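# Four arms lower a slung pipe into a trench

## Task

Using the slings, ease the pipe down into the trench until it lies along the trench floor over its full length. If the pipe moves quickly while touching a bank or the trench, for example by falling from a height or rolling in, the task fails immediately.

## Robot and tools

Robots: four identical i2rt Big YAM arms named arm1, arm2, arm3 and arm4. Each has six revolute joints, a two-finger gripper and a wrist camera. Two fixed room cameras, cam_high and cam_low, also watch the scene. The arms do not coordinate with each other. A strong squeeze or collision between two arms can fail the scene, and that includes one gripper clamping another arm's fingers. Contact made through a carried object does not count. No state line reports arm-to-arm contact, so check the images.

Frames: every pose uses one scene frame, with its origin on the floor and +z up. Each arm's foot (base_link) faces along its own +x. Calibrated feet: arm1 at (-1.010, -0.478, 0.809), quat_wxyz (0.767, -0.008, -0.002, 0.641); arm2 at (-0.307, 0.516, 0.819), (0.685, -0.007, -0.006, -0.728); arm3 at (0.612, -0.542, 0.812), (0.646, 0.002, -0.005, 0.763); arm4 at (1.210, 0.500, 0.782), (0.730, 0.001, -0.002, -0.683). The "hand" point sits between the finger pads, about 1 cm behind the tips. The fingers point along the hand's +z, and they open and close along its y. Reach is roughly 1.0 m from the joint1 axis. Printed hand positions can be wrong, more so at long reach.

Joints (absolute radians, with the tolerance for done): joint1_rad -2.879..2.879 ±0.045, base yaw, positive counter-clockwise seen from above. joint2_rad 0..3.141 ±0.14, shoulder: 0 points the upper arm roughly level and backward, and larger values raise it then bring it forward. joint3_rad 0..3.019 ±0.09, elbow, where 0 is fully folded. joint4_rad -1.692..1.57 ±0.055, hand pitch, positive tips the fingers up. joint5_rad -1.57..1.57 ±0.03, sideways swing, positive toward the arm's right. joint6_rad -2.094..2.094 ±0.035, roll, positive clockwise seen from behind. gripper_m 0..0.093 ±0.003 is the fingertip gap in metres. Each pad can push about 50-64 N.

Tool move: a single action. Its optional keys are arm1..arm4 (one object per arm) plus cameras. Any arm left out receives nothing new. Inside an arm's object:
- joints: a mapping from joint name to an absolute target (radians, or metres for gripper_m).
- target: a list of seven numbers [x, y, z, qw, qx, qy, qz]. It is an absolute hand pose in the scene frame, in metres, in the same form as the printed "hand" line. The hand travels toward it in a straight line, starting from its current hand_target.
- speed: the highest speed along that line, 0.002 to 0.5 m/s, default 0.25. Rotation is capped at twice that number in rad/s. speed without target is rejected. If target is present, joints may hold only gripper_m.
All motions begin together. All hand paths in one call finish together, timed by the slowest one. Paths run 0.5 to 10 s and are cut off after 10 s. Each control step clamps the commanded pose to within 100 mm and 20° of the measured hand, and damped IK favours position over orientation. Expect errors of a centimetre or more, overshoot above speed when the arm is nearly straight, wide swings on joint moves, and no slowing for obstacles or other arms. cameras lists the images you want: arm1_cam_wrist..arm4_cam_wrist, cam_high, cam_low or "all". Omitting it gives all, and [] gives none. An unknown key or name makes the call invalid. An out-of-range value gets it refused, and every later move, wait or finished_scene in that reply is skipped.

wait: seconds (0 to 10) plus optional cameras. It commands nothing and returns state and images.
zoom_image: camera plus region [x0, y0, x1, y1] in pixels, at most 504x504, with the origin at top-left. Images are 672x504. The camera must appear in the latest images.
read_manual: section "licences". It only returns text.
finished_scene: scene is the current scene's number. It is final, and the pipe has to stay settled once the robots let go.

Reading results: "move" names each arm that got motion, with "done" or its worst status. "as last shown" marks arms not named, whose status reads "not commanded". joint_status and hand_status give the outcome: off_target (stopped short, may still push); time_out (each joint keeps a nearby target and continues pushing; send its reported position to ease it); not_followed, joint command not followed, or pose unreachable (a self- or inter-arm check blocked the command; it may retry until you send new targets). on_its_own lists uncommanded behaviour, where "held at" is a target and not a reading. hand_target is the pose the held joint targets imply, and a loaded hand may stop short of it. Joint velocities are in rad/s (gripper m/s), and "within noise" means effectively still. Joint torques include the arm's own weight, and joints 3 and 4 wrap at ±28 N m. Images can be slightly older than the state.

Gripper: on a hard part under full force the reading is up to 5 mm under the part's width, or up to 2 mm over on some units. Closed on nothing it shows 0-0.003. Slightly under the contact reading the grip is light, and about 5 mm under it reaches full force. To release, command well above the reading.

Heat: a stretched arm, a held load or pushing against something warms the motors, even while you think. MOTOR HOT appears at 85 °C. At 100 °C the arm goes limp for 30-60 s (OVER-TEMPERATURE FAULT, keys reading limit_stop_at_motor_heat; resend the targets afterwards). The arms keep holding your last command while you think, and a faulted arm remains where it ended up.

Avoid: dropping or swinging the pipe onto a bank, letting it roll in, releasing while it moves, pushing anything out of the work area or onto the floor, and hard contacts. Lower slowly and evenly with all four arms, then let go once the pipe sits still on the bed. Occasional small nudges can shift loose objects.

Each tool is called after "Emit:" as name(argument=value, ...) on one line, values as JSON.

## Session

Emit:
move(arm1={"target": [-0.655, -0.455, 0.72, 0, 0.7071, -0.7071, 0], "speed": 0.3}, arm2={"target": [-0.700, 0.25, 0.72, 0, -0.7071, -0.7071, 0], "speed": 0.3}, arm3={"target": [0.885, -0.455, 0.72, 0, 0.7071, -0.7071, 0], "speed": 0.3}, arm4={"target": [0.865, 0.25, 0.72, 0, -0.7071, -0.7071, 0], "speed": 0.3})

Scene clock: 3.40 s.
Joint torques (N m): arm1=[0.09 -11.99 5.94 0.92 0.01 -0.09] | arm2=[-1.26 -18.14 8.96 -0.28 -0.09 0.23] | arm3=[1.96 -11.99 4.66 0.29 -0.07 0.08] | arm4=[0.73 -14.39 7.68 0.5 0.11 0.04]
Heat: arm1: hottest joint2_rad 31 °C; arm2: hottest joint3_rad 29 °C; arm3: hottest joint2_rad 29 °C; arm4: hottest joint3_rad 29 °C.
move: arm1 off_target; arm2 off_target; arm3 off_target; arm4 off_target
Joint velocities: within noise
arm1.joint_positions: joint1_rad=-1.337 joint2_rad=+1.781 joint3_rad=+0.708 joint4_rad=-0.538 joint5_rad=-0.013 joint6_rad=-1.497 gripper_m=+0.09396
arm1.joint_status: not commanded
arm1.hand: x=-0.6697 y=-0.4583 z=+0.7189 quat_wxyz=(+0.009, +0.700, -0.714, -0.010) (m; scene frame)
arm1.hand_target: x=-0.6554 y=-0.4550 z=+0.7203 quat_wxyz=(+0.000, +0.707, -0.707, +0.000) (m; scene frame)
arm1.hand_status: off_target (0.015 m and 1.8 deg from the pose sent, 0.696 m and 55.0 deg at the start; a joint's target at an end of its range on 4 of 102 steps)
arm2.joint_positions: joint1_rad=-0.903 joint2_rad=+2.021 joint3_rad=+1.058 joint4_rad=-0.671 joint5_rad=+0.012 joint6_rad=-0.980 gripper_m=+0.09396
arm2.joint_status: not commanded
arm2.hand: x=-0.6785 y=+0.2594 z=+0.7075 quat_wxyz=(-0.006, -0.701, -0.713, -0.025) (m; scene frame)
arm2.hand_target: x=-0.6996 y=+0.2504 z=+0.7205 quat_wxyz=(+0.000, -0.707, -0.707, +0.000) (m; scene frame)
arm2.hand_status: off_target (0.027 m and 3.1 deg from the pose sent, 0.783 m and 70.3 deg at the start)
arm3.joint_positions: joint1_rad=-1.431 joint2_rad=+1.683 joint3_rad=+0.512 joint4_rad=-0.443 joint5_rad=+0.004 joint6_rad=-1.263 gripper_m=+0.09396
arm3.joint_status: not commanded
arm3.hand: x=+0.8702 y=-0.4616 z=+0.7152 quat_wxyz=(+0.015, +0.706, -0.708, -0.010) (m; scene frame)
arm3.hand_target: x=+0.8848 y=-0.4550 z=+0.7203 quat_wxyz=(+0.000, +0.707, -0.707, +0.000) (m; scene frame)
arm3.hand_status: off_target (0.017 m and 2.1 deg from the pose sent, 0.715 m and 68.3 deg at the start)
arm4.joint_positions: joint1_rad=-1.014 joint2_rad=+1.837 joint3_rad=+0.901 joint4_rad=-0.698 joint5_rad=+0.002 joint6_rad=-0.931 gripper_m=+0.09396
arm4.joint_status: not commanded
arm4.hand: x=+0.8862 y=+0.2682 z=+0.7060 quat_wxyz=(-0.006, -0.713, -0.701, -0.032) (m; scene frame)
arm4.hand_target: x=+0.8658 y=+0.2505 z=+0.7209 quat_wxyz=(+0.000, -0.707, -0.707, +0.000) (m; scene frame)
arm4.hand_status: off_target (0.031 m and 3.9 deg from the pose sent, 0.790 m and 75.3 deg at the start)
pictures: arm1_cam_wrist, arm2_cam_wrist, arm3_cam_wrist, arm4_cam_wrist, cam_high, cam_low

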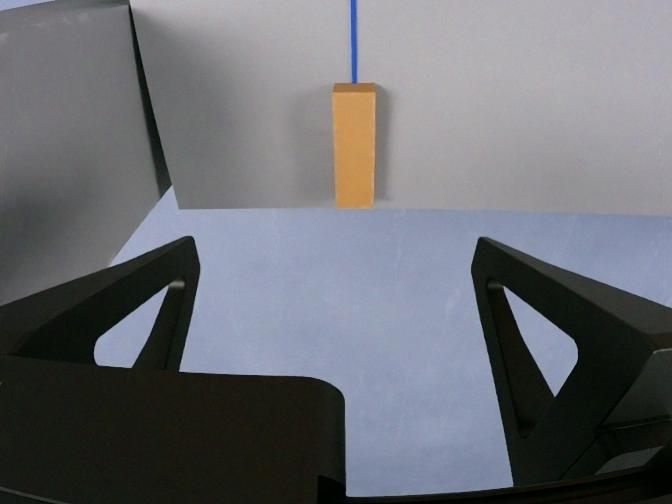

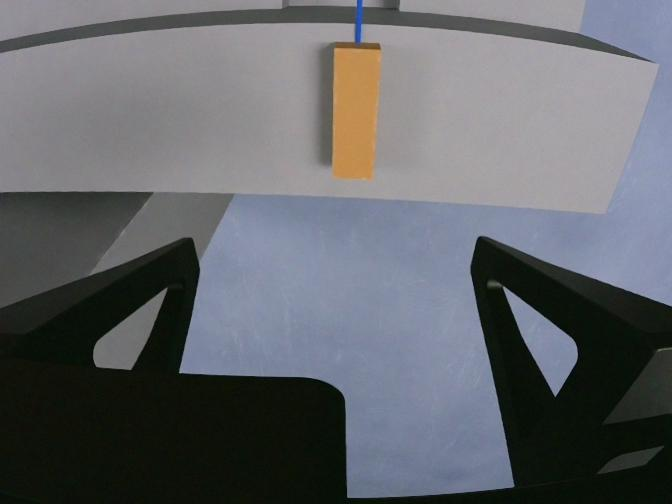

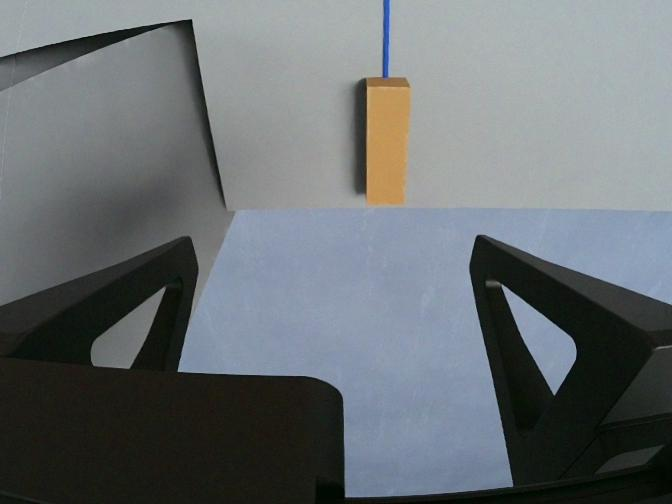

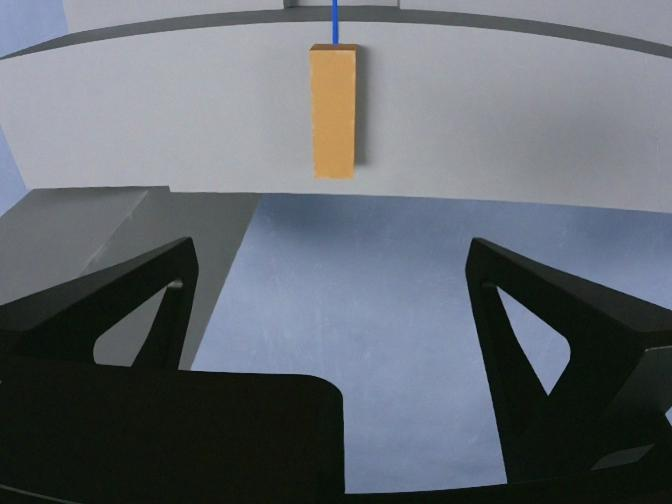

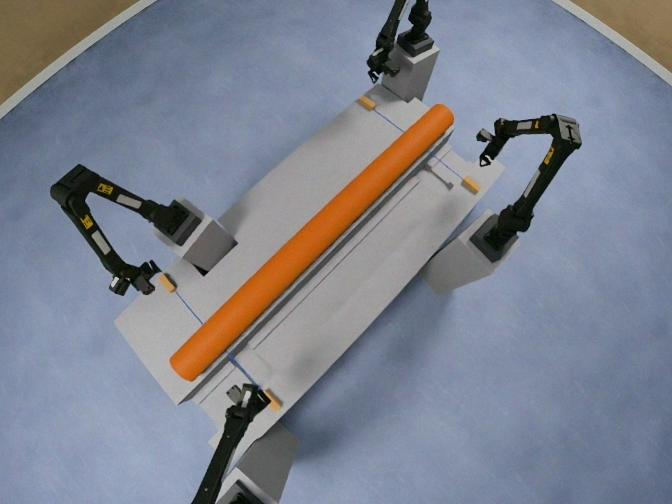

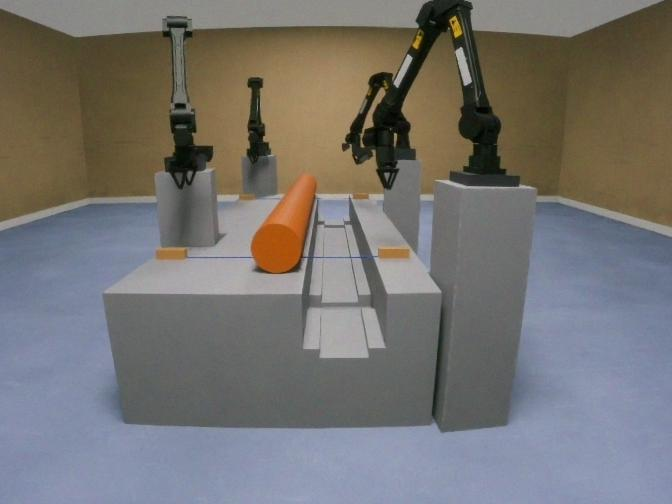

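Emit:
move(arm1={"target": [-0.663, -0.504, 0.476, 0, 0.7071, -0.7071, 0], "speed": 0.16}, arm2={"target": [-0.697, 0.279, 0.482, 0, -0.7071, -0.7071, 0], "speed": 0.16}, arm3={"target": [0.906, -0.511, 0.480, 0, 0.7071, -0.7071, 0], "speed": 0.16}, arm4={"target": [0.890, 0.285, 0.484, 0, -0.7071, -0.7071, 0], "speed": 0.16}, cameras=["cam_low"])

Emit:
move(arm1={"joints": {"gripper_m": 0.02}}, arm2={"joints": {"gripper_m": 0.02}}, arm3={"joints": {"gripper_m": 0.02}}, arm4={"joints": {"gripper_m": 0.02}}, cameras=["cam_low", "arm1_cam_wrist", "arm3_cam_wrist"])

Scene clock: 16.17 s.
Joint torques (N m): arm1=[-0.5 -14.97 0.09 1.03 -0.01 -0.09] | arm2=[-1.55 -19.08 3.75 0.08 -0.09 0.05] | arm3=[0.67 -16.38 -1.28 0.42 -0.1 -0.05] | arm4=[-0.44 -15.21 1.5 0.64 0.1 -0.01]
Heat: arm1: hottest joint2_rad 31 °C; arm2: hottest joint3_rad 31 °C; arm3: hottest joint2_rad 29 °C; arm4: hottest joint3_rad 30 °C.
move: arm1 done; arm2 off_target; arm3 done; arm4 off_target
Joint velocities: within noise
arm1.joint_positions: joint1_rad=-1.455 joint2_rad=+2.521 joint3_rad=+0.897 joint4_rad=+0.039 joint5_rad=-0.010 joint6_rad=-1.630 gripper_m=+0.09396
arm1.joint_status: not commanded
arm1.hand: x=-0.6606 y=-0.5013 z=+0.4821 quat_wxyz=(-0.001, +0.706, -0.708, +0.000) (m; scene frame)
arm1.hand_target: x=-0.6630 y=-0.5039 z=+0.4762 quat_wxyz=(+0.000, +0.707, -0.707, +0.000) (m; scene frame)
arm1.hand_status: done (0.007 m and 0.2 deg from the pose sent, 0.247 m and 1.8 deg at the start)
arm2.joint_positions: joint1_rad=-0.956 joint2_rad=+2.576 joint3_rad=+1.190 joint4_rad=-0.231 joint5_rad=+0.012 joint6_rad=-1.022 gripper_m=+0.09396
arm2.joint_status: not commanded
arm2.hand: x=-0.6801 y=+0.2830 z=+0.4791 quat_wxyz=(-0.005, -0.705, -0.709, -0.018) (m; scene frame)
arm2.hand_target: x=-0.6967 y=+0.2793 z=+0.4823 quat_wxyz=(+0.000, -0.707, -0.707, +0.000) (m; scene frame)
arm2.hand_status: off_target (0.018 m and 2.1 deg from the pose sent, 0.227 m and 3.1 deg at the start)
arm3.joint_positions: joint1_rad=-1.627 joint2_rad=+2.542 joint3_rad=+0.768 joint4_rad=+0.192 joint5_rad=+0.007 joint6_rad=-1.460 gripper_m=+0.09396
arm3.joint_status: not commanded
arm3.hand: x=+0.9044 y=-0.5090 z=+0.4813 quat_wxyz=(+0.002, +0.706, -0.708, -0.003) (m; scene frame)
arm3.hand_target: x=+0.9059 y=-0.5110 z=+0.4801 quat_wxyz=(+0.000, +0.707, -0.707, +0.000) (m; scene frame)
arm3.hand_status: done (0.003 m and 0.4 deg from the pose sent, 0.243 m and 2.1 deg at the start)
arm4.joint_positions: joint1_rad=-1.034 joint2_rad=+2.429 joint3_rad=+0.929 joint4_rad=-0.101 joint5_rad=+0.003 joint6_rad=-0.966 gripper_m=+0.09396
arm4.joint_status: not commanded
arm4.hand: x=+0.9036 y=+0.2888 z=+0.4811 quat_wxyz=(-0.004, -0.708, -0.706, -0.016) (m; scene frame)
arm4.hand_target: x=+0.8901 y=+0.2850 z=+0.4842 quat_wxyz=(+0.000, -0.707, -0.707, +0.000) (m; scene frame)
arm4.hand_status: off_target (0.014 m and 1.8 deg from the pose sent, 0.223 m and 3.9 deg at the start)
pictures: cam_low

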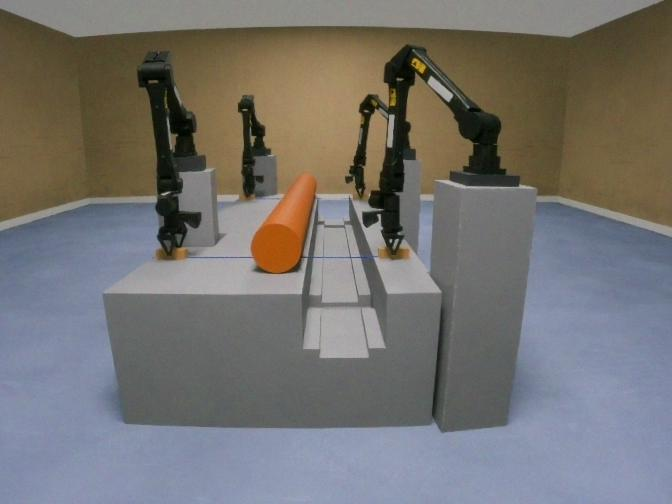

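Scene clock: 16.83 s.
Joint torques (N m): arm1=[-0.56 -14.62 0.16 0.66 -0.04 -0.12] | arm2=[-1.44 -19.08 3.71 0.02 -0.13 0.07] | arm3=[0.73 -16.38 -1.28 0.39 -0.11 -0.06] | arm4=[-0.38 -15.27 1.46 0.64 0.07 0.01]
Heat: arm1: hottest joint2_rad 31 °C; arm2: hottest joint3_rad 31 °C; arm3: hottest joint2_rad 30 °C; arm4: hottest joint3_rad 30 °C.
move: arm1 off_target; arm2 off_target; arm3 off_target; arm4 off_target
Joint velocities: within noise
arm1.joint_positions: joint1_rad=-1.455 joint2_rad=+2.521 joint3_rad=+0.897 joint4_rad=+0.041 joint5_rad=-0.010 joint6_rad=-1.631 gripper_m=+0.03310
arm1.joint_status: gripper_m off_target (ended at +0.03313, target +0.02000)
arm1.hand: x=-0.6603 y=-0.5014 z=+0.4821 quat_wxyz=(-0.001, +0.706, -0.708, +0.000) (m; scene frame)
arm1.hand_target: x=-0.6629 y=-0.5040 z=+0.4762 quat_wxyz=(+0.000, +0.707, -0.707, +0.000) (m; scene frame)
arm1.hand_status: not commanded
arm2.joint_positions: joint1_rad=-0.956 joint2_rad=+2.576 joint3_rad=+1.190 joint4_rad=-0.230 joint5_rad=+0.014 joint6_rad=-1.023 gripper_m=+0.03428
arm2.joint_status: gripper_m off_target (ended at +0.03431, target +0.02000)
arm2.hand: x=-0.6809 y=+0.2827 z=+0.4791 quat_wxyz=(-0.004, -0.705, -0.709, -0.017) (m; scene frame)
arm2.hand_target: x=-0.6968 y=+0.2792 z=+0.4823 quat_wxyz=(+0.000, -0.707, -0.707, +0.000) (m; scene frame)
arm2.hand_status: not commanded
arm3.joint_positions: joint1_rad=-1.627 joint2_rad=+2.542 joint3_rad=+0.768 joint4_rad=+0.193 joint5_rad=+0.007 joint6_rad=-1.461 gripper_m=+0.03411
arm3.joint_status: gripper_m off_target (ended at +0.03414, target +0.02000)
arm3.hand: x=+0.9046 y=-0.5090 z=+0.4813 quat_wxyz=(+0.002, +0.707, -0.707, -0.003) (m; scene frame)
arm3.hand_target: x=+0.9060 y=-0.5110 z=+0.4801 quat_wxyz=(+0.000, +0.707, -0.707, +0.000) (m; scene frame)
arm3.hand_status: not commanded
arm4.joint_positions: joint1_rad=-1.034 joint2_rad=+2.429 joint3_rad=+0.929 joint4_rad=-0.101 joint5_rad=+0.003 joint6_rad=-0.967 gripper_m=+0.03437
arm4.joint_status: gripper_m off_target (ended at +0.03441, target +0.02000)
arm4.hand: x=+0.9033 y=+0.2887 z=+0.4812 quat_wxyz=(-0.003, -0.708, -0.706, -0.015) (m; scene frame)
arm4.hand_target: x=+0.8902 y=+0.2851 z=+0.4842 quat_wxyz=(+0.000, -0.707, -0.707, +0.000) (m; scene frame)
arm4.hand_status: not commanded
pictures: arm1_cam_wrist, arm3_cam_wrist, cam_low

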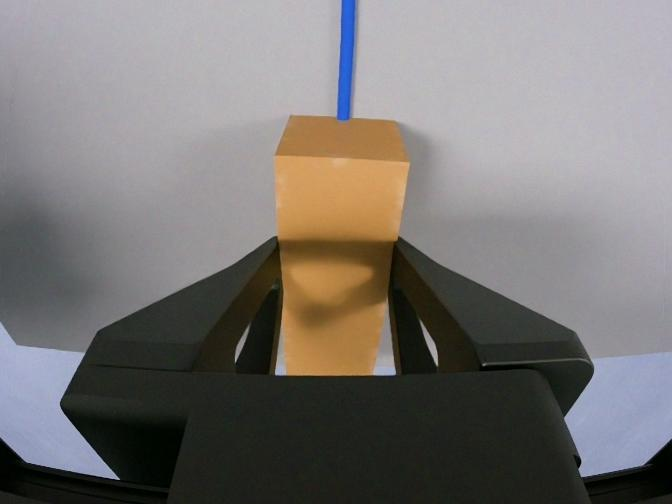

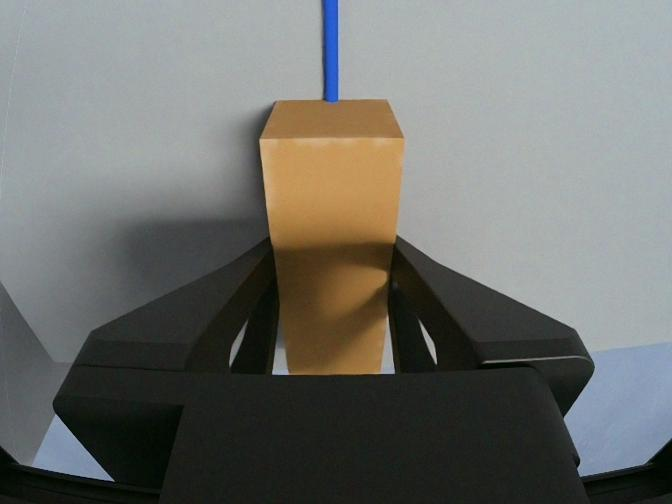

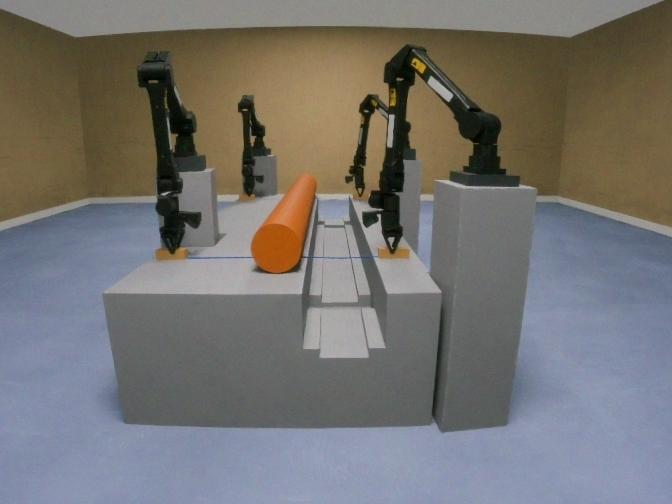

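Emit:
move(arm1={"target": [-0.645, -0.276, 0.75, 0, 0.7071, -0.7071, 0], "speed": 0.18}, arm2={"target": [-0.705, 0.039, 0.76, 0, -0.7071, -0.7071, 0], "speed": 0.18}, arm3={"target": [0.919, -0.268, 0.75, 0, 0.7071, -0.7071, 0], "speed": 0.18}, arm4={"target": [0.881, 0.045, 0.765, 0, -0.7071, -0.7071, 0], "speed": 0.18}, cameras=["cam_low"])

Emit:
move(arm1={"target": [-0.645, -0.268, 0.93, 0, 0.7071, -0.7071, 0], "speed": 0.1}, arm2={"target": [-0.705, 0.024, 0.91, 0, -0.7071, -0.7071, 0], "speed": 0.1}, arm3={"target": [0.919, -0.260, 0.93, 0, 0.7071, -0.7071, 0], "speed": 0.1}, arm4={"target": [0.881, 0.030, 0.915, 0, -0.7071, -0.7071, 0], "speed": 0.1}, cameras=["cam_low"])

Emit:
zoom_image(camera="cam_low", region=[230, 160, 370, 300])

Scene clock: 25.90 s.
Joint torques (N m): arm1=[0.09 -15.38 7.25 0.2 -0.08 0.09] | arm2=[-0.15 -23.77 12.22 -0.99 -0.15 0.26] | arm3=[1.44 -17.9 6.48 -0.4 -0.26 0.08] | arm4=[0.79 -20.07 9.62 -0.35 0.07 0.3]
Heat: arm1: hottest joint2_rad 31 °C; arm2: hottest joint2_rad 31 °C; arm3: hottest joint2_rad 30 °C; arm4: hottest joint3_rad 30 °C.
move: arm1 off_target; arm2 off_target; arm3 off_target; arm4 off_target
Joint velocities: within noise
arm1.joint_positions: joint1_rad=-0.892 joint2_rad=+1.824 joint3_rad=+0.895 joint4_rad=-0.673 joint5_rad=-0.015 joint6_rad=-1.078 gripper_m=+0.03310
arm1.joint_status: not commanded
arm1.hand: x=-0.6565 y=-0.2832 z=+0.7405 quat_wxyz=(+0.011, +0.710, -0.704, -0.003) (m; scene frame)
arm1.hand_target: x=-0.6452 y=-0.2762 z=+0.7501 quat_wxyz=(+0.000, +0.707, -0.707, +0.000) (m; scene frame)
arm1.hand_status: off_target (0.017 m and 1.4 deg from the pose sent, 0.350 m and 0.2 deg at the start)
arm2.joint_positions: joint1_rad=-0.637 joint2_rad=+2.239 joint3_rad=+1.588 joint4_rad=-0.983 joint5_rad=+0.010 joint6_rad=-0.701 gripper_m=+0.03428
arm2.joint_status: not commanded
arm2.hand: x=-0.6935 y=+0.0579 z=+0.7366 quat_wxyz=(+0.002, -0.706, -0.708, -0.024) (m; scene frame)
arm2.hand_target: x=-0.7043 y=+0.0397 z=+0.7604 quat_wxyz=(+0.000, -0.707, -0.707, +0.000) (m; scene frame)
arm2.hand_status: off_target (0.032 m and 2.8 deg from the pose sent, 0.373 m and 2.0 deg at the start)
arm3.joint_positions: joint1_rad=-1.006 joint2_rad=+1.826 joint3_rad=+0.879 joint4_rad=-0.662 joint5_rad=+0.006 joint6_rad=-0.847 gripper_m=+0.03411
arm3.joint_status: not commanded
arm3.hand: x=+0.9093 y=-0.2781 z=+0.7396 quat_wxyz=(+0.014, +0.709, -0.705, +0.000) (m; scene frame)
arm3.hand_target: x=+0.9188 y=-0.2682 z=+0.7501 quat_wxyz=(+0.000, +0.707, -0.707, +0.000) (m; scene frame)
arm3.hand_status: off_target (0.017 m and 1.7 deg from the pose sent, 0.361 m and 0.4 deg at the start)
arm4.joint_positions: joint1_rad=-0.695 joint2_rad=+2.033 joint3_rad=+1.367 joint4_rad=-0.959 joint5_rad=+0.003 joint6_rad=-0.638 gripper_m=+0.03438
arm4.joint_status: not commanded
arm4.hand: x=+0.8924 y=+0.0648 z=+0.7393 quat_wxyz=(+0.003, -0.704, -0.710, -0.027) (m; scene frame)
arm4.hand_target: x=+0.8817 y=+0.0458 z=+0.7654 quat_wxyz=(+0.000, -0.707, -0.707, +0.000) (m; scene frame)
arm4.hand_status: off_target (0.034 m and 3.2 deg from the pose sent, 0.375 m and 1.8 deg at the start)
pictures: cam_low

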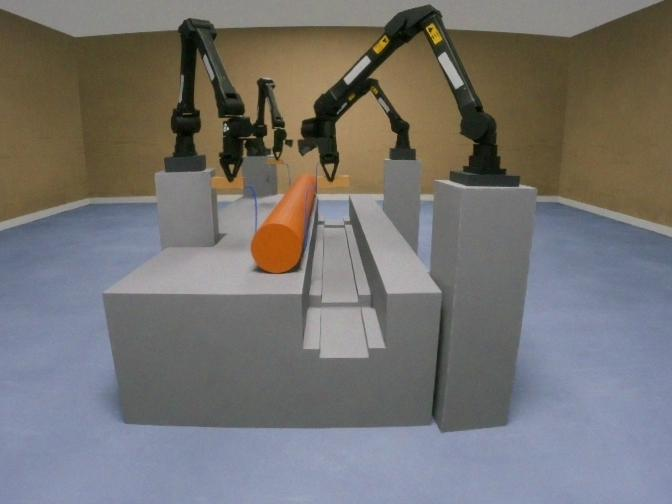

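Scene clock: 28.27 s.
Joint torques (N m): arm1=[-0.91 -20.01 14 -1.68 0.21 -0.03] | arm2=[-0.56 -33.73 12.52 -1.61 -0.25 0.07] | arm3=[1.2 -24 12.46 -1.84 -0.23 -0.04] | arm4=[0.44 -29.45 11.34 -1.62 -0.02 0.14]
Heat: arm1: hottest joint2_rad 32 °C; arm2: hottest joint3_rad 32 °C; arm3: hottest joint2_rad 31 °C; arm4: hottest joint3_rad 30 °C.
move: arm1 off_target; arm2 off_target; arm3 off_target; arm4 off_target
Joint velocities: within noise
arm1.joint_positions: joint1_rad=-0.871 joint2_rad=+1.602 joint3_rad=+1.016 joint4_rad=-1.118 joint5_rad=-0.021 joint6_rad=-1.055 gripper_m=+0.03310
arm1.joint_status: not commanded
arm1.hand: x=-0.6770 y=-0.2818 z=+0.8637 quat_wxyz=(+0.060, +0.707, -0.704, -0.020) (m; scene frame)
arm1.hand_target: x=-0.6492 y=-0.2702 z=+0.9274 quat_wxyz=(+0.000, +0.707, -0.707, +0.000) (m; scene frame)
arm1.hand_status: off_target (0.075 m and 7.2 deg from the pose sent, 0.191 m and 1.4 deg at the start)
arm2.joint_positions: joint1_rad=-0.616 joint2_rad=+2.200 joint3_rad=+1.603 joint4_rad=-1.141 joint5_rad=+0.013 joint6_rad=-0.670 gripper_m=+0.03428
arm2.joint_status: not commanded
arm2.hand: x=-0.6691 y=+0.0691 z=+0.7673 quat_wxyz=(+0.010, -0.707, -0.703, -0.076) (m; scene frame)
arm2.hand_target: x=-0.6890 y=+0.0441 z=+0.8567 quat_wxyz=(+0.000, -0.707, -0.707, +0.000) (m; scene frame)
arm2.hand_status: off_target (0.154 m and 8.8 deg from the pose sent, 0.177 m and 2.8 deg at the start; pose on its path clipped on 38 of 71 steps)
arm3.joint_positions: joint1_rad=-0.988 joint2_rad=+1.603 joint3_rad=+1.012 joint4_rad=-1.125 joint5_rad=+0.006 joint6_rad=-0.818 gripper_m=+0.03411
arm3.joint_status: not commanded
arm3.hand: x=+0.8940 y=-0.2830 z=+0.8662 quat_wxyz=(+0.068, +0.704, -0.707, -0.002) (m; scene frame)
arm3.hand_target: x=+0.9157 y=-0.2630 z=+0.9278 quat_wxyz=(+0.000, +0.707, -0.707, +0.000) (m; scene frame)
arm3.hand_status: off_target (0.072 m and 7.8 deg from the pose sent, 0.191 m and 1.7 deg at the start)
arm4.joint_positions: joint1_rad=-0.676 joint2_rad=+1.996 joint3_rad=+1.419 joint4_rad=-1.146 joint5_rad=+0.006 joint6_rad=-0.609 gripper_m=+0.03438
arm4.joint_status: not commanded
arm4.hand: x=+0.9092 y=+0.0721 z=+0.7776 quat_wxyz=(+0.014, -0.705, -0.705, -0.075) (m; scene frame)
arm4.hand_target: x=+0.8935 y=+0.0484 z=+0.8672 quat_wxyz=(+0.000, -0.707, -0.707, +0.000) (m; scene frame)
arm4.hand_status: off_target (0.146 m and 8.8 deg from the pose sent, 0.179 m and 3.2 deg at the start; pose on its path clipped on 36 of 71 steps)
pictures: cam_low

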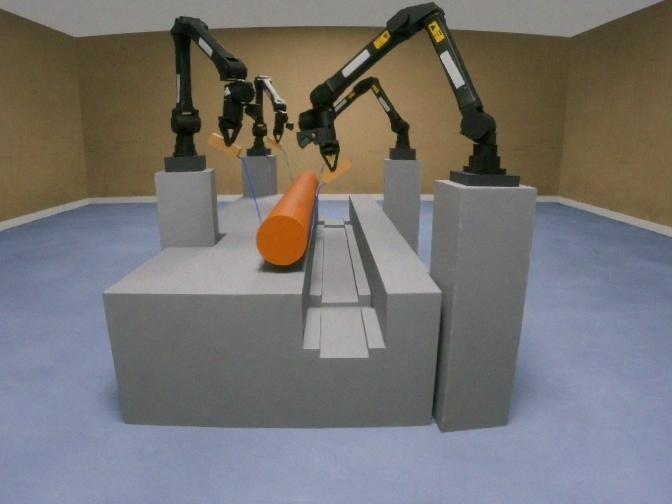

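Scaled by 3.600.

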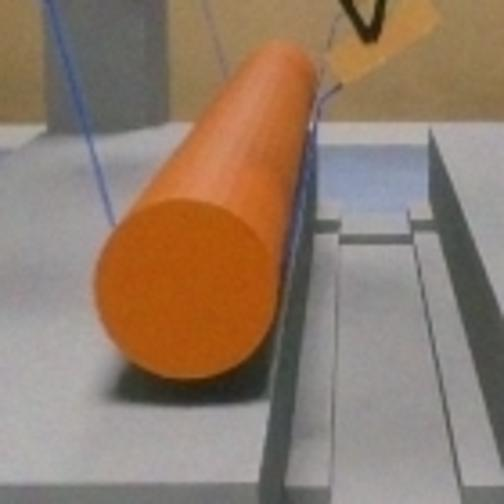

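Emit:
move(arm1={"target": [-0.645, -0.031, 0.91, 0, 0.7071, -0.7071, 0], "speed": 0.1}, arm2={"target": [-0.705, 0.290, 0.885, 0, -0.7071, -0.7071, 0], "speed": 0.1}, arm3={"target": [0.919, -0.053, 0.915, 0, 0.7071, -0.7071, 0], "speed": 0.1}, arm4={"target": [0.881, 0.269, 0.885, 0, -0.7071, -0.7071, 0], "speed": 0.1}, cameras=["cam_low"])

Emit:
zoom_image(camera="cam_low", region=[280, 160, 400, 280])

Scene clock: 36.17 s.
Joint torques (N m): arm1=[-0.91 -25.58 15.08 -1.51 0.26 0.02] | arm2=[-2.55 -24.64 10.93 -1.31 -0.06 0] | arm3=[0.73 -32.15 13.46 -1.91 -0.2 0.01] | arm4=[-1.08 -19.96 9.29 -0.7 0.02 -0.12]
Heat: arm1: hottest joint3_rad 34 °C; arm2: hottest joint2_rad 33 °C; arm3: hottest joint2_rad 32 °C; arm4: hottest joint3_rad 31 °C.
move: arm1 off_target; arm2 off_target; arm3 off_target; arm4 off_target
Joint velocities: within noise
arm1.joint_positions: joint1_rad=-0.498 joint2_rad=+1.972 joint3_rad=+1.478 joint4_rad=-1.195 joint5_rad=-0.023 joint6_rad=-0.696 gripper_m=+0.03310
arm1.joint_status: not commanded
arm1.hand: x=-0.6759 y=-0.0549 z=+0.8372 quat_wxyz=(+0.058, +0.712, -0.700, +0.002) (m; scene frame)
arm1.hand_target: x=-0.6489 y=-0.0356 z=+0.9094 quat_wxyz=(-0.001, +0.707, -0.707, +0.000) (m; scene frame)
arm1.hand_status: off_target (0.083 m and 6.8 deg from the pose sent, 0.257 m and 7.2 deg at the start)
arm2.joint_positions: joint1_rad=-0.959 joint2_rad=+1.782 joint3_rad=+1.109 joint4_rad=-1.029 joint5_rad=+0.014 joint6_rad=-1.025 gripper_m=+0.03428
arm2.joint_status: not commanded
arm2.hand: x=-0.6786 y=+0.2914 z=+0.8288 quat_wxyz=(-0.014, -0.704, -0.708, -0.058) (m; scene frame)
arm2.hand_target: x=-0.7027 y=+0.2911 z=+0.8826 quat_wxyz=(+0.001, -0.707, -0.707, +0.000) (m; scene frame)
arm2.hand_status: off_target (0.062 m and 6.9 deg from the pose sent, 0.253 m and 8.8 deg at the start)
arm3.joint_positions: joint1_rad=-0.719 joint2_rad=+2.006 joint3_rad=+1.495 joint4_rad=-1.215 joint5_rad=+0.003 joint6_rad=-0.558 gripper_m=+0.03411
arm3.joint_status: not commanded
arm3.hand: x=+0.8958 y=-0.0854 z=+0.8330 quat_wxyz=(+0.070, +0.707, -0.704, +0.017) (m; scene frame)
arm3.hand_target: x=+0.9155 y=-0.0588 z=+0.9139 quat_wxyz=(-0.001, +0.707, -0.707, +0.000) (m; scene frame)
arm3.hand_status: off_target (0.091 m and 8.3 deg from the pose sent, 0.237 m and 7.8 deg at the start)
arm4.joint_positions: joint1_rad=-0.998 joint2_rad=+1.578 joint3_rad=+0.993 joint4_rad=-1.099 joint5_rad=+0.008 joint6_rad=-0.929 gripper_m=+0.03438
arm4.joint_status: not commanded
arm4.hand: x=+0.9009 y=+0.2729 z=+0.8346 quat_wxyz=(-0.007, -0.707, -0.705, -0.057) (m; scene frame)
arm4.hand_target: x=+0.8828 y=+0.2700 z=+0.8825 quat_wxyz=(+0.001, -0.707, -0.707, +0.000) (m; scene frame)
arm4.hand_status: off_target (0.054 m and 6.6 deg from the pose sent, 0.226 m and 8.8 deg at the start)
pictures: cam_low

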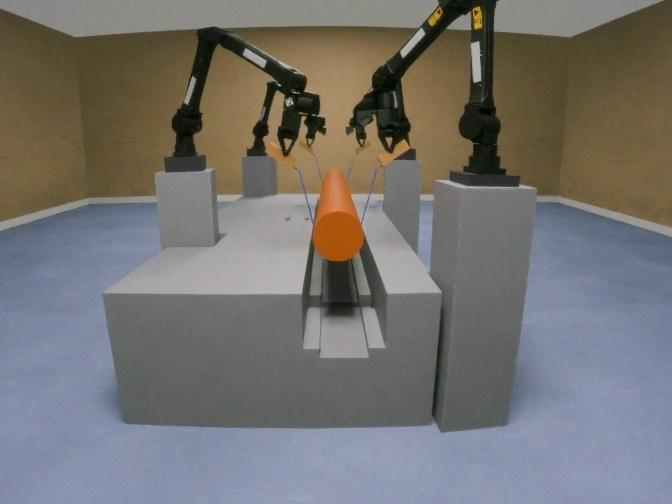

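Scaled by 4.200.

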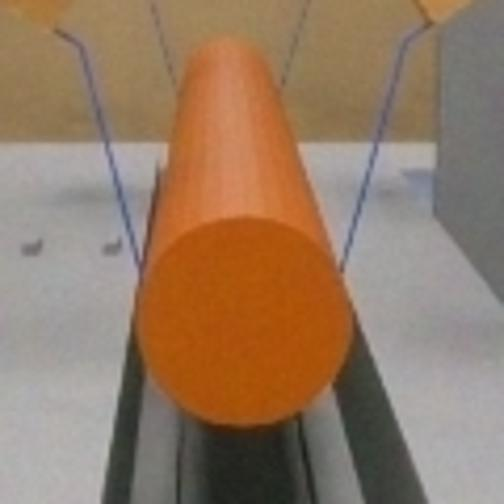

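Emit:
move(arm1={"target": [-0.645, -0.034, 0.745, 0, 0.7071, -0.7071, 0], "speed": 0.08}, arm2={"target": [-0.705, 0.288, 0.720, 0, -0.7071, -0.7071, 0], "speed": 0.08}, arm3={"target": [0.919, -0.055, 0.748, 0, 0.7071, -0.7071, 0], "speed": 0.08}, arm4={"target": [0.881, 0.268, 0.717, 0, -0.7071, -0.7071, 0], "speed": 0.08}, cameras=["cam_low"])

Emit:
zoom_image(camera="cam_low", region=[280, 180, 400, 300])

Emit:
zoom_image(camera="cam_low", region=[280, 250, 400, 370])

Scene clock: 47.60 s.
Joint torques (N m): arm1=[-1.26 -27.28 8.08 -0.13 0.26 -0.02] | arm2=[-2.67 -23.65 6.63 -0.85 -0.09 -0.03] | arm3=[0.5 -32.91 7.27 -0.7 -0.18 -0.03] | arm4=[-1.14 -18.96 5.42 -0.14 0 -0.07]
Heat: arm1: hottest joint3_rad 36 °C; arm2: hottest joint2_rad 35 °C; arm3: hottest joint2_rad 33 °C; arm4: hottest joint3_rad 31 °C.
move: arm1 off_target; arm2 off_target; arm3 off_target; arm4 off_target
Joint velocities: within noise
arm1.joint_positions: joint1_rad=-0.498 joint2_rad=+2.186 joint3_rad=+1.413 joint4_rad=-0.881 joint5_rad=-0.023 joint6_rad=-0.695 gripper_m=+0.03310
arm1.joint_status: not commanded
arm1.hand: x=-0.6684 y=-0.0493 z=+0.6981 quat_wxyz=(+0.042, +0.713, -0.700, +0.001) (m; scene frame)
arm1.hand_target: x=-0.6460 y=-0.0352 z=+0.7441 quat_wxyz=(+0.000, +0.707, -0.707, +0.000) (m; scene frame)
arm1.hand_status: off_target (0.055 m and 4.9 deg from the pose sent, 0.099 m and 6.8 deg at the start)
arm2.joint_positions: joint1_rad=-0.959 joint2_rad=+2.060 joint3_rad=+1.023 joint4_rad=-0.627 joint5_rad=+0.014 joint6_rad=-1.032 gripper_m=+0.03428
arm2.joint_status: not commanded
arm2.hand: x=-0.6759 y=+0.2908 z=+0.6829 quat_wxyz=(-0.010, -0.702, -0.711, -0.041) (m; scene frame)
arm2.hand_target: x=-0.7040 y=+0.2887 z=+0.7186 quat_wxyz=(+0.001, -0.707, -0.707, +0.000) (m; scene frame)
arm2.hand_status: off_target (0.047 m and 4.8 deg from the pose sent, 0.112 m and 6.9 deg at the start)
arm3.joint_positions: joint1_rad=-0.719 joint2_rad=+2.218 joint3_rad=+1.417 joint4_rad=-0.885 joint5_rad=+0.003 joint6_rad=-0.557 gripper_m=+0.03411
arm3.joint_status: not commanded
arm3.hand: x=+0.8982 y=-0.0810 z=+0.6902 quat_wxyz=(+0.051, +0.707, -0.705, +0.012) (m; scene frame)
arm3.hand_target: x=+0.9179 y=-0.0570 z=+0.7467 quat_wxyz=(+0.000, +0.707, -0.707, +0.000) (m; scene frame)
arm3.hand_status: off_target (0.067 m and 6.1 deg from the pose sent, 0.093 m and 8.3 deg at the start)
arm4.joint_positions: joint1_rad=-0.998 joint2_rad=+1.863 joint3_rad=+0.850 joint4_rad=-0.638 joint5_rad=+0.007 joint6_rad=-0.934 gripper_m=+0.03438
arm4.joint_status: not commanded
arm4.hand: x=+0.9051 y=+0.2751 z=+0.6858 quat_wxyz=(-0.005, -0.706, -0.707, -0.040) (m; scene frame)
arm4.hand_target: x=+0.8817 y=+0.2685 z=+0.7159 quat_wxyz=(+0.001, -0.707, -0.707, +0.000) (m; scene frame)
arm4.hand_status: off_target (0.040 m and 4.7 deg from the pose sent, 0.119 m and 6.6 deg at the start)
pictures: cam_low

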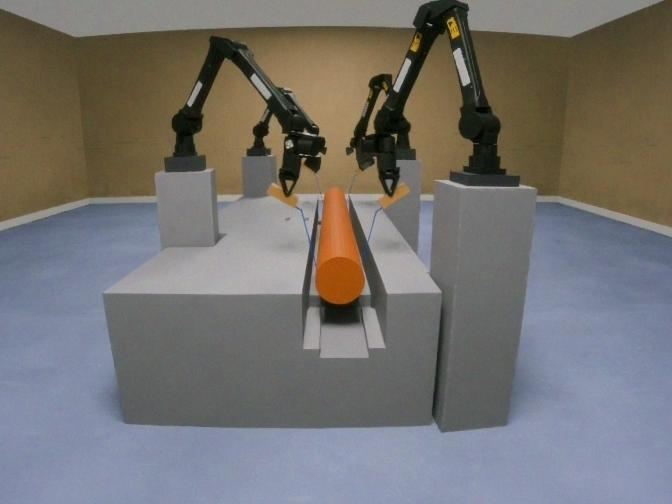

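Scaled by 4.200.

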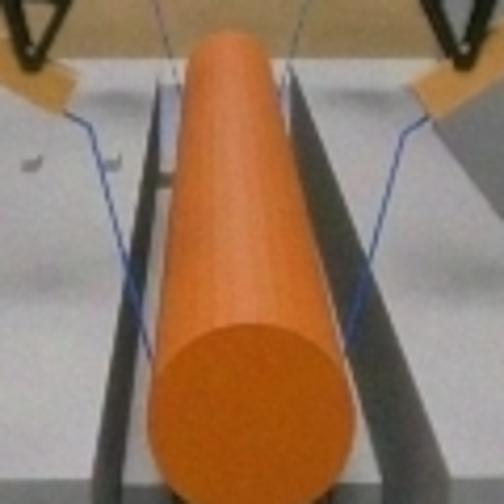

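Scaled by 4.200.

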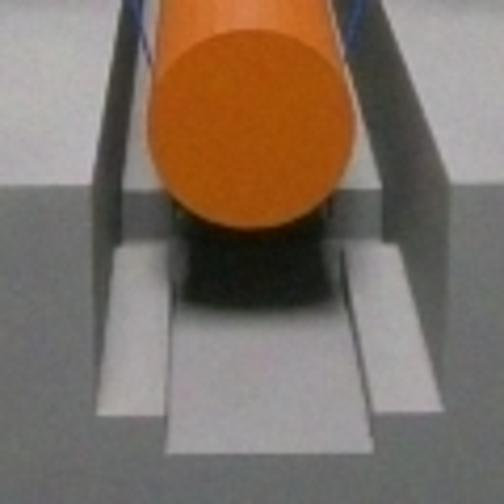

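Emit:
move(arm1={"target": [-0.645, -0.040, 0.600, 0, 0.7071, -0.7071, 0], "speed": 0.05}, arm2={"target": [-0.705, 0.283, 0.582, 0, -0.7071, -0.7071, 0], "speed": 0.05}, arm3={"target": [0.919, -0.055, 0.605, 0, 0.7071, -0.7071, 0], "speed": 0.05}, arm4={"target": [0.881, 0.268, 0.582, 0, -0.7071, -0.7071, 0], "speed": 0.05}, cameras=["cam_low"])

Emit:
zoom_image(camera="cam_low", region=[280, 250, 400, 370])

Emit:
zoom_image(camera="cam_low", region=[280, 180, 400, 300])

Scene clock: 56.87 s.
Joint torques (N m): arm1=[-1.14 -21.48 8.08 0.51 0.14 0.06] | arm2=[-1.79 -18.37 5.94 -0.12 -0.04 0.06] | arm3=[0.5 -26.17 7.17 0.12 -0.19 -0.03] | arm4=[-0.56 -14.39 4.15 0.55 -0.06 -0.01]
Heat: arm1: hottest joint2_rad 36 °C; arm2: hottest joint2_rad 35 °C; arm3: hottest joint2_rad 35 °C; arm4: hottest joint3_rad 32 °C.
move: arm1 off_target; arm2 off_target; arm3 off_target; arm4 off_target
Joint velocities: within noise
arm1.joint_positions: joint1_rad=-0.501 joint2_rad=+2.370 joint3_rad=+1.402 joint4_rad=-0.646 joint5_rad=-0.021 joint6_rad=-0.695 gripper_m=+0.03310
arm1.joint_status: not commanded
arm1.hand: x=-0.6666 y=-0.0527 z=+0.5953 quat_wxyz=(+0.021, +0.712, -0.702, +0.000) (m; scene frame)
arm1.hand_target: x=-0.6453 y=-0.0407 z=+0.6008 quat_wxyz=(+0.000, +0.707, -0.707, +0.000) (m; scene frame)
arm1.hand_status: off_target (0.025 m and 2.5 deg from the pose sent, 0.101 m and 4.9 deg at the start)
arm2.joint_positions: joint1_rad=-0.965 joint2_rad=+2.323 joint3_rad=+1.072 joint4_rad=-0.375 joint5_rad=+0.012 joint6_rad=-1.035 gripper_m=+0.03428
arm2.joint_status: not commanded
arm2.hand: x=-0.6822 y=+0.2878 z=+0.5764 quat_wxyz=(-0.006, -0.704, -0.710, -0.022) (m; scene frame)
arm2.hand_target: x=-0.7047 y=+0.2834 z=+0.5826 quat_wxyz=(+0.000, -0.707, -0.707, +0.000) (m; scene frame)
arm2.hand_status: off_target (0.024 m and 2.6 deg from the pose sent, 0.105 m and 4.8 deg at the start)
arm3.joint_positions: joint1_rad=-0.719 joint2_rad=+2.403 joint3_rad=+1.433 joint4_rad=-0.661 joint5_rad=+0.003 joint6_rad=-0.557 gripper_m=+0.03411
arm3.joint_status: not commanded
arm3.hand: x=+0.9020 y=-0.0744 z=+0.5922 quat_wxyz=(+0.025, +0.708, -0.706, +0.006) (m; scene frame)
arm3.hand_target: x=+0.9188 y=-0.0557 z=+0.6058 quat_wxyz=(+0.000, +0.707, -0.707, +0.000) (m; scene frame)
arm3.hand_status: off_target (0.029 m and 2.9 deg from the pose sent, 0.091 m and 6.1 deg at the start)
arm4.joint_positions: joint1_rad=-1.010 joint2_rad=+2.153 joint3_rad=+0.862 joint4_rad=-0.320 joint5_rad=+0.007 joint6_rad=-0.942 gripper_m=+0.03438
arm4.joint_status: not commanded
arm4.hand: x=+0.8998 y=+0.2762 z=+0.5780 quat_wxyz=(-0.002, -0.707, -0.706, -0.021) (m; scene frame)
arm4.hand_target: x=+0.8813 y=+0.2683 z=+0.5825 quat_wxyz=(+0.000, -0.707, -0.707, +0.000) (m; scene frame)
arm4.hand_status: off_target (0.021 m and 2.4 deg from the pose sent, 0.107 m and 4.7 deg at the start)
pictures: cam_low

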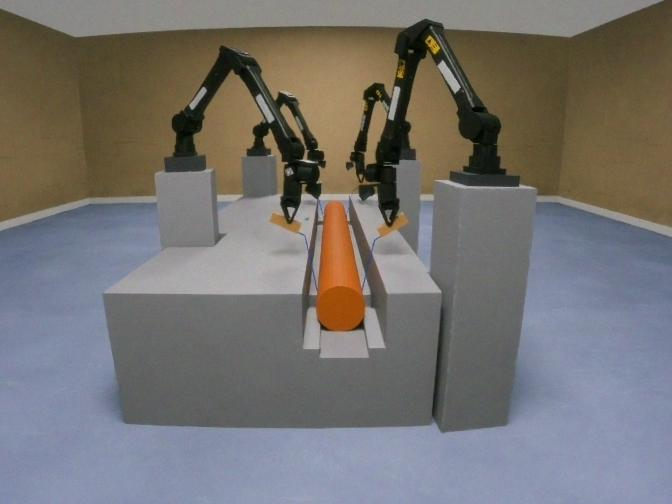

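Scaled by 4.200.

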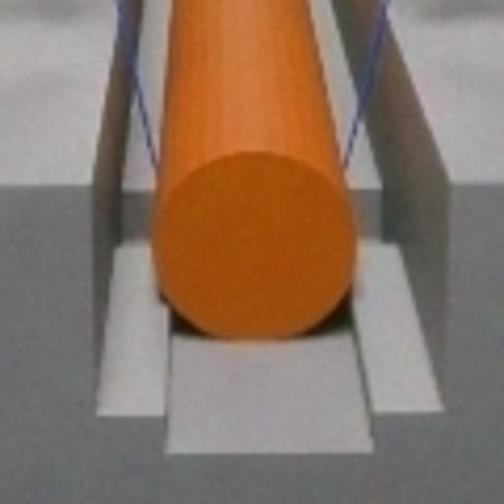

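Scaled by 4.200.

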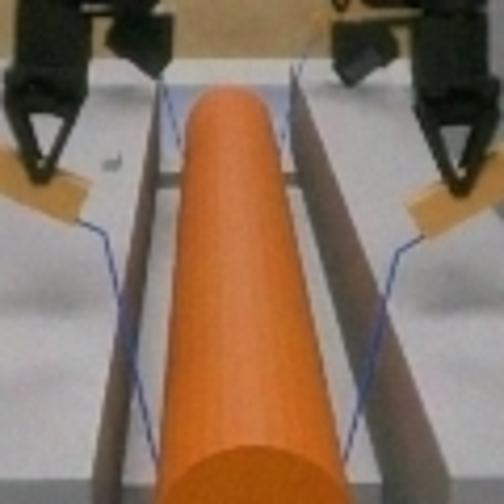

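Emit:
move(arm1={"target": [-0.665, -0.115, 0.476, -0.134, 0.694, -0.694, -0.134], "speed": 0.15}, arm2={"target": [-0.697, 0.290, 0.480, -0.134, -0.694, -0.694, 0.134], "speed": 0.15}, arm3={"target": [0.908, -0.115, 0.478, -0.134, 0.694, -0.694, -0.134], "speed": 0.15}, arm4={"target": [0.894, 0.285, 0.480, -0.134, -0.694, -0.694, 0.134], "speed": 0.15}, cameras=[])

Emit:
move(arm1={"joints": {"gripper_m": 0.075}}, arm2={"joints": {"gripper_m": 0.075}}, arm3={"joints": {"gripper_m": 0.075}}, arm4={"joints": {"gripper_m": 0.075}}, cameras=["cam_low"])

Emit:
zoom_image(camera="cam_low", region=[240, 170, 440, 370])

Scene clock: 64.70 s.
Joint torques (N m): arm1=[-0.56 -18.02 1.95 1.42 -0.04 -0.08] | arm2=[-1.26 -15.97 3.67 0.61 0.11 0.14] | arm3=[0.91 -21.54 2.18 1.24 -0.31 -0.11] | arm4=[-0.09 -12.22 0.36 1.4 0.38 0.11]
Heat: arm1: hottest joint2_rad 37 °C; arm2: hottest joint2_rad 35 °C; arm3: hottest joint2_rad 35 °C; arm4: hottest joint3_rad 31 °C.
move: arm1 off_target; arm2 off_target; arm3 done; arm4 done
Joint velocities: within noise
arm1.joint_positions: joint1_rad=-0.667 joint2_rad=+2.556 joint3_rad=+1.166 joint4_rad=+0.086 joint5_rad=-0.304 joint6_rad=-0.801 gripper_m=+0.03310
arm1.joint_status: not commanded
arm1.hand: x=-0.6611 y=-0.1068 z=+0.4880 quat_wxyz=(-0.139, +0.694, -0.693, -0.137) (m; scene frame)
arm1.hand_target: x=-0.6653 y=-0.1151 z=+0.4764 quat_wxyz=(-0.134, +0.694, -0.694, -0.134) (m; scene frame)
arm1.hand_status: off_target (0.015 m and 0.7 deg from the pose sent, 0.135 m and 23.6 deg at the start)
arm2.joint_positions: joint1_rad=-1.114 joint2_rad=+2.571 joint3_rad=+1.074 joint4_rad=+0.040 joint5_rad=-0.350 joint6_rad=-1.157 gripper_m=+0.03428
arm2.joint_status: not commanded
arm2.hand: x=-0.6837 y=+0.2899 z=+0.4869 quat_wxyz=(-0.146, -0.693, -0.695, +0.123) (m; scene frame)
arm2.hand_target: x=-0.6966 y=+0.2903 z=+0.4805 quat_wxyz=(-0.134, -0.694, -0.694, +0.134) (m; scene frame)
arm2.hand_status: off_target (0.015 m and 1.8 deg from the pose sent, 0.098 m and 23.2 deg at the start)
arm3.joint_positions: joint1_rad=-0.844 joint2_rad=+2.582 joint3_rad=+1.194 joint4_rad=+0.105 joint5_rad=-0.235 joint6_rad=-0.638 gripper_m=+0.03412
arm3.joint_status: not commanded
arm3.hand: x=+0.9066 y=-0.1122 z=+0.4839 quat_wxyz=(-0.131, +0.692, -0.697, -0.135) (m; scene frame)
arm3.hand_target: x=+0.9079 y=-0.1151 z=+0.4782 quat_wxyz=(-0.134, +0.694, -0.694, -0.134) (m; scene frame)
arm3.hand_status: done (0.007 m and 0.5 deg from the pose sent, 0.121 m and 24.4 deg at the start)
arm4.joint_positions: joint1_rad=-1.186 joint2_rad=+2.453 joint3_rad=+0.835 joint4_rad=+0.208 joint5_rad=-0.354 joint6_rad=-1.091 gripper_m=+0.03438
arm4.joint_status: not commanded
arm4.hand: x=+0.8974 y=+0.2817 z=+0.4862 quat_wxyz=(-0.144, -0.694, -0.693, +0.130) (m; scene frame)
arm4.hand_target: x=+0.8941 y=+0.2850 z=+0.4802 quat_wxyz=(-0.134, -0.694, -0.694, +0.134) (m; scene frame)
arm4.hand_status: done (0.008 m and 1.3 deg from the pose sent, 0.099 m and 23.4 deg at the start)
pictures: none
No camera images: "cameras" was empty.

Scene clock: 65.27 s.
Joint torques (N m): arm1=[-0.73 -17.55 1.94 1.57 -0.16 -0.07] | arm2=[-1.26 -17.08 2.63 0.4 -0.35 0.12] | arm3=[0.73 -21.42 2.19 1.06 -0.32 -0.07] | arm4=[-0.03 -13.45 0.32 1.1 -0.11 0.08]
Heat: arm1: hottest joint2_rad 37 °C; arm2: hottest joint2_rad 35 °C; arm3: hottest joint2_rad 35 °C; arm4: hottest joint3_rad 31 °C.
move: arm1 done; arm2 done; arm3 done; arm4 done
Joint velocities: within noise
arm1.joint_positions: joint1_rad=-0.667 joint2_rad=+2.556 joint3_rad=+1.166 joint4_rad=+0.087 joint5_rad=-0.301 joint6_rad=-0.801 gripper_m=+0.07493
arm1.joint_status: all done
arm1.hand: x=-0.6606 y=-0.1070 z=+0.4879 quat_wxyz=(-0.139, +0.694, -0.694, -0.136) (m; scene frame)
arm1.hand_target: x=-0.6653 y=-0.1151 z=+0.4764 quat_wxyz=(-0.134, +0.694, -0.694, -0.134) (m; scene frame)
arm1.hand_status: not commanded
arm2.joint_positions: joint1_rad=-1.114 joint2_rad=+2.582 joint3_rad=+1.086 joint4_rad=+0.045 joint5_rad=-0.338 joint6_rad=-1.157 gripper_m=+0.07496
arm2.joint_status: all done
arm2.hand: x=-0.6878 y=+0.2901 z=+0.4826 quat_wxyz=(-0.139, -0.694, -0.696, +0.124) (m; scene frame)
arm2.hand_target: x=-0.6968 y=+0.2902 z=+0.4806 quat_wxyz=(-0.134, -0.694, -0.694, +0.134) (m; scene frame)
arm2.hand_status: not commanded
arm3.joint_positions: joint1_rad=-0.844 joint2_rad=+2.582 joint3_rad=+1.194 joint4_rad=+0.108 joint5_rad=-0.235 joint6_rad=-0.641 gripper_m=+0.07492
arm3.joint_status: all done
arm3.hand: x=+0.9071 y=-0.1115 z=+0.4842 quat_wxyz=(-0.133, +0.693, -0.695, -0.135) (m; scene frame)
arm3.hand_target: x=+0.9079 y=-0.1151 z=+0.4782 quat_wxyz=(-0.134, +0.694, -0.694, -0.134) (m; scene frame)
arm3.hand_status: not commanded
arm4.joint_positions: joint1_rad=-1.186 joint2_rad=+2.466 joint3_rad=+0.835 joint4_rad=+0.217 joint5_rad=-0.341 joint6_rad=-1.091 gripper_m=+0.07491
arm4.joint_status: all done
arm4.hand: x=+0.8998 y=+0.2852 z=+0.4810 quat_wxyz=(-0.139, -0.696, -0.693, +0.125) (m; scene frame)
arm4.hand_target: x=+0.8941 y=+0.2850 z=+0.4802 quat_wxyz=(-0.134, -0.694, -0.694, +0.134) (m; scene frame)
arm4.hand_status: not commanded
pictures: cam_low

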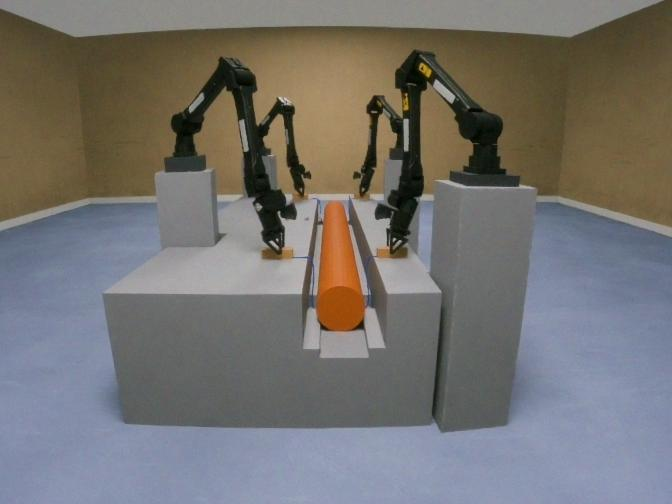

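Scaled by 2.520.

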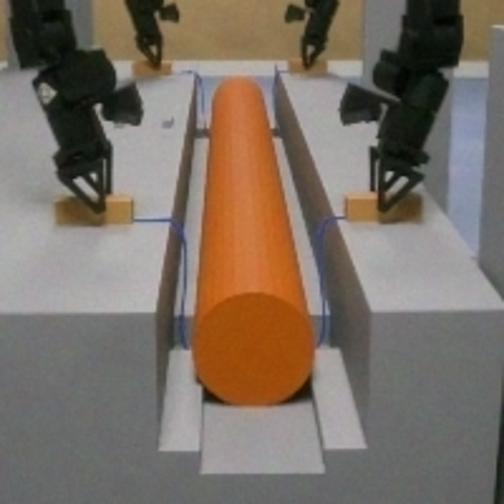

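Emit:
finished_scene(scene=3)

The scene is finished: the task was done.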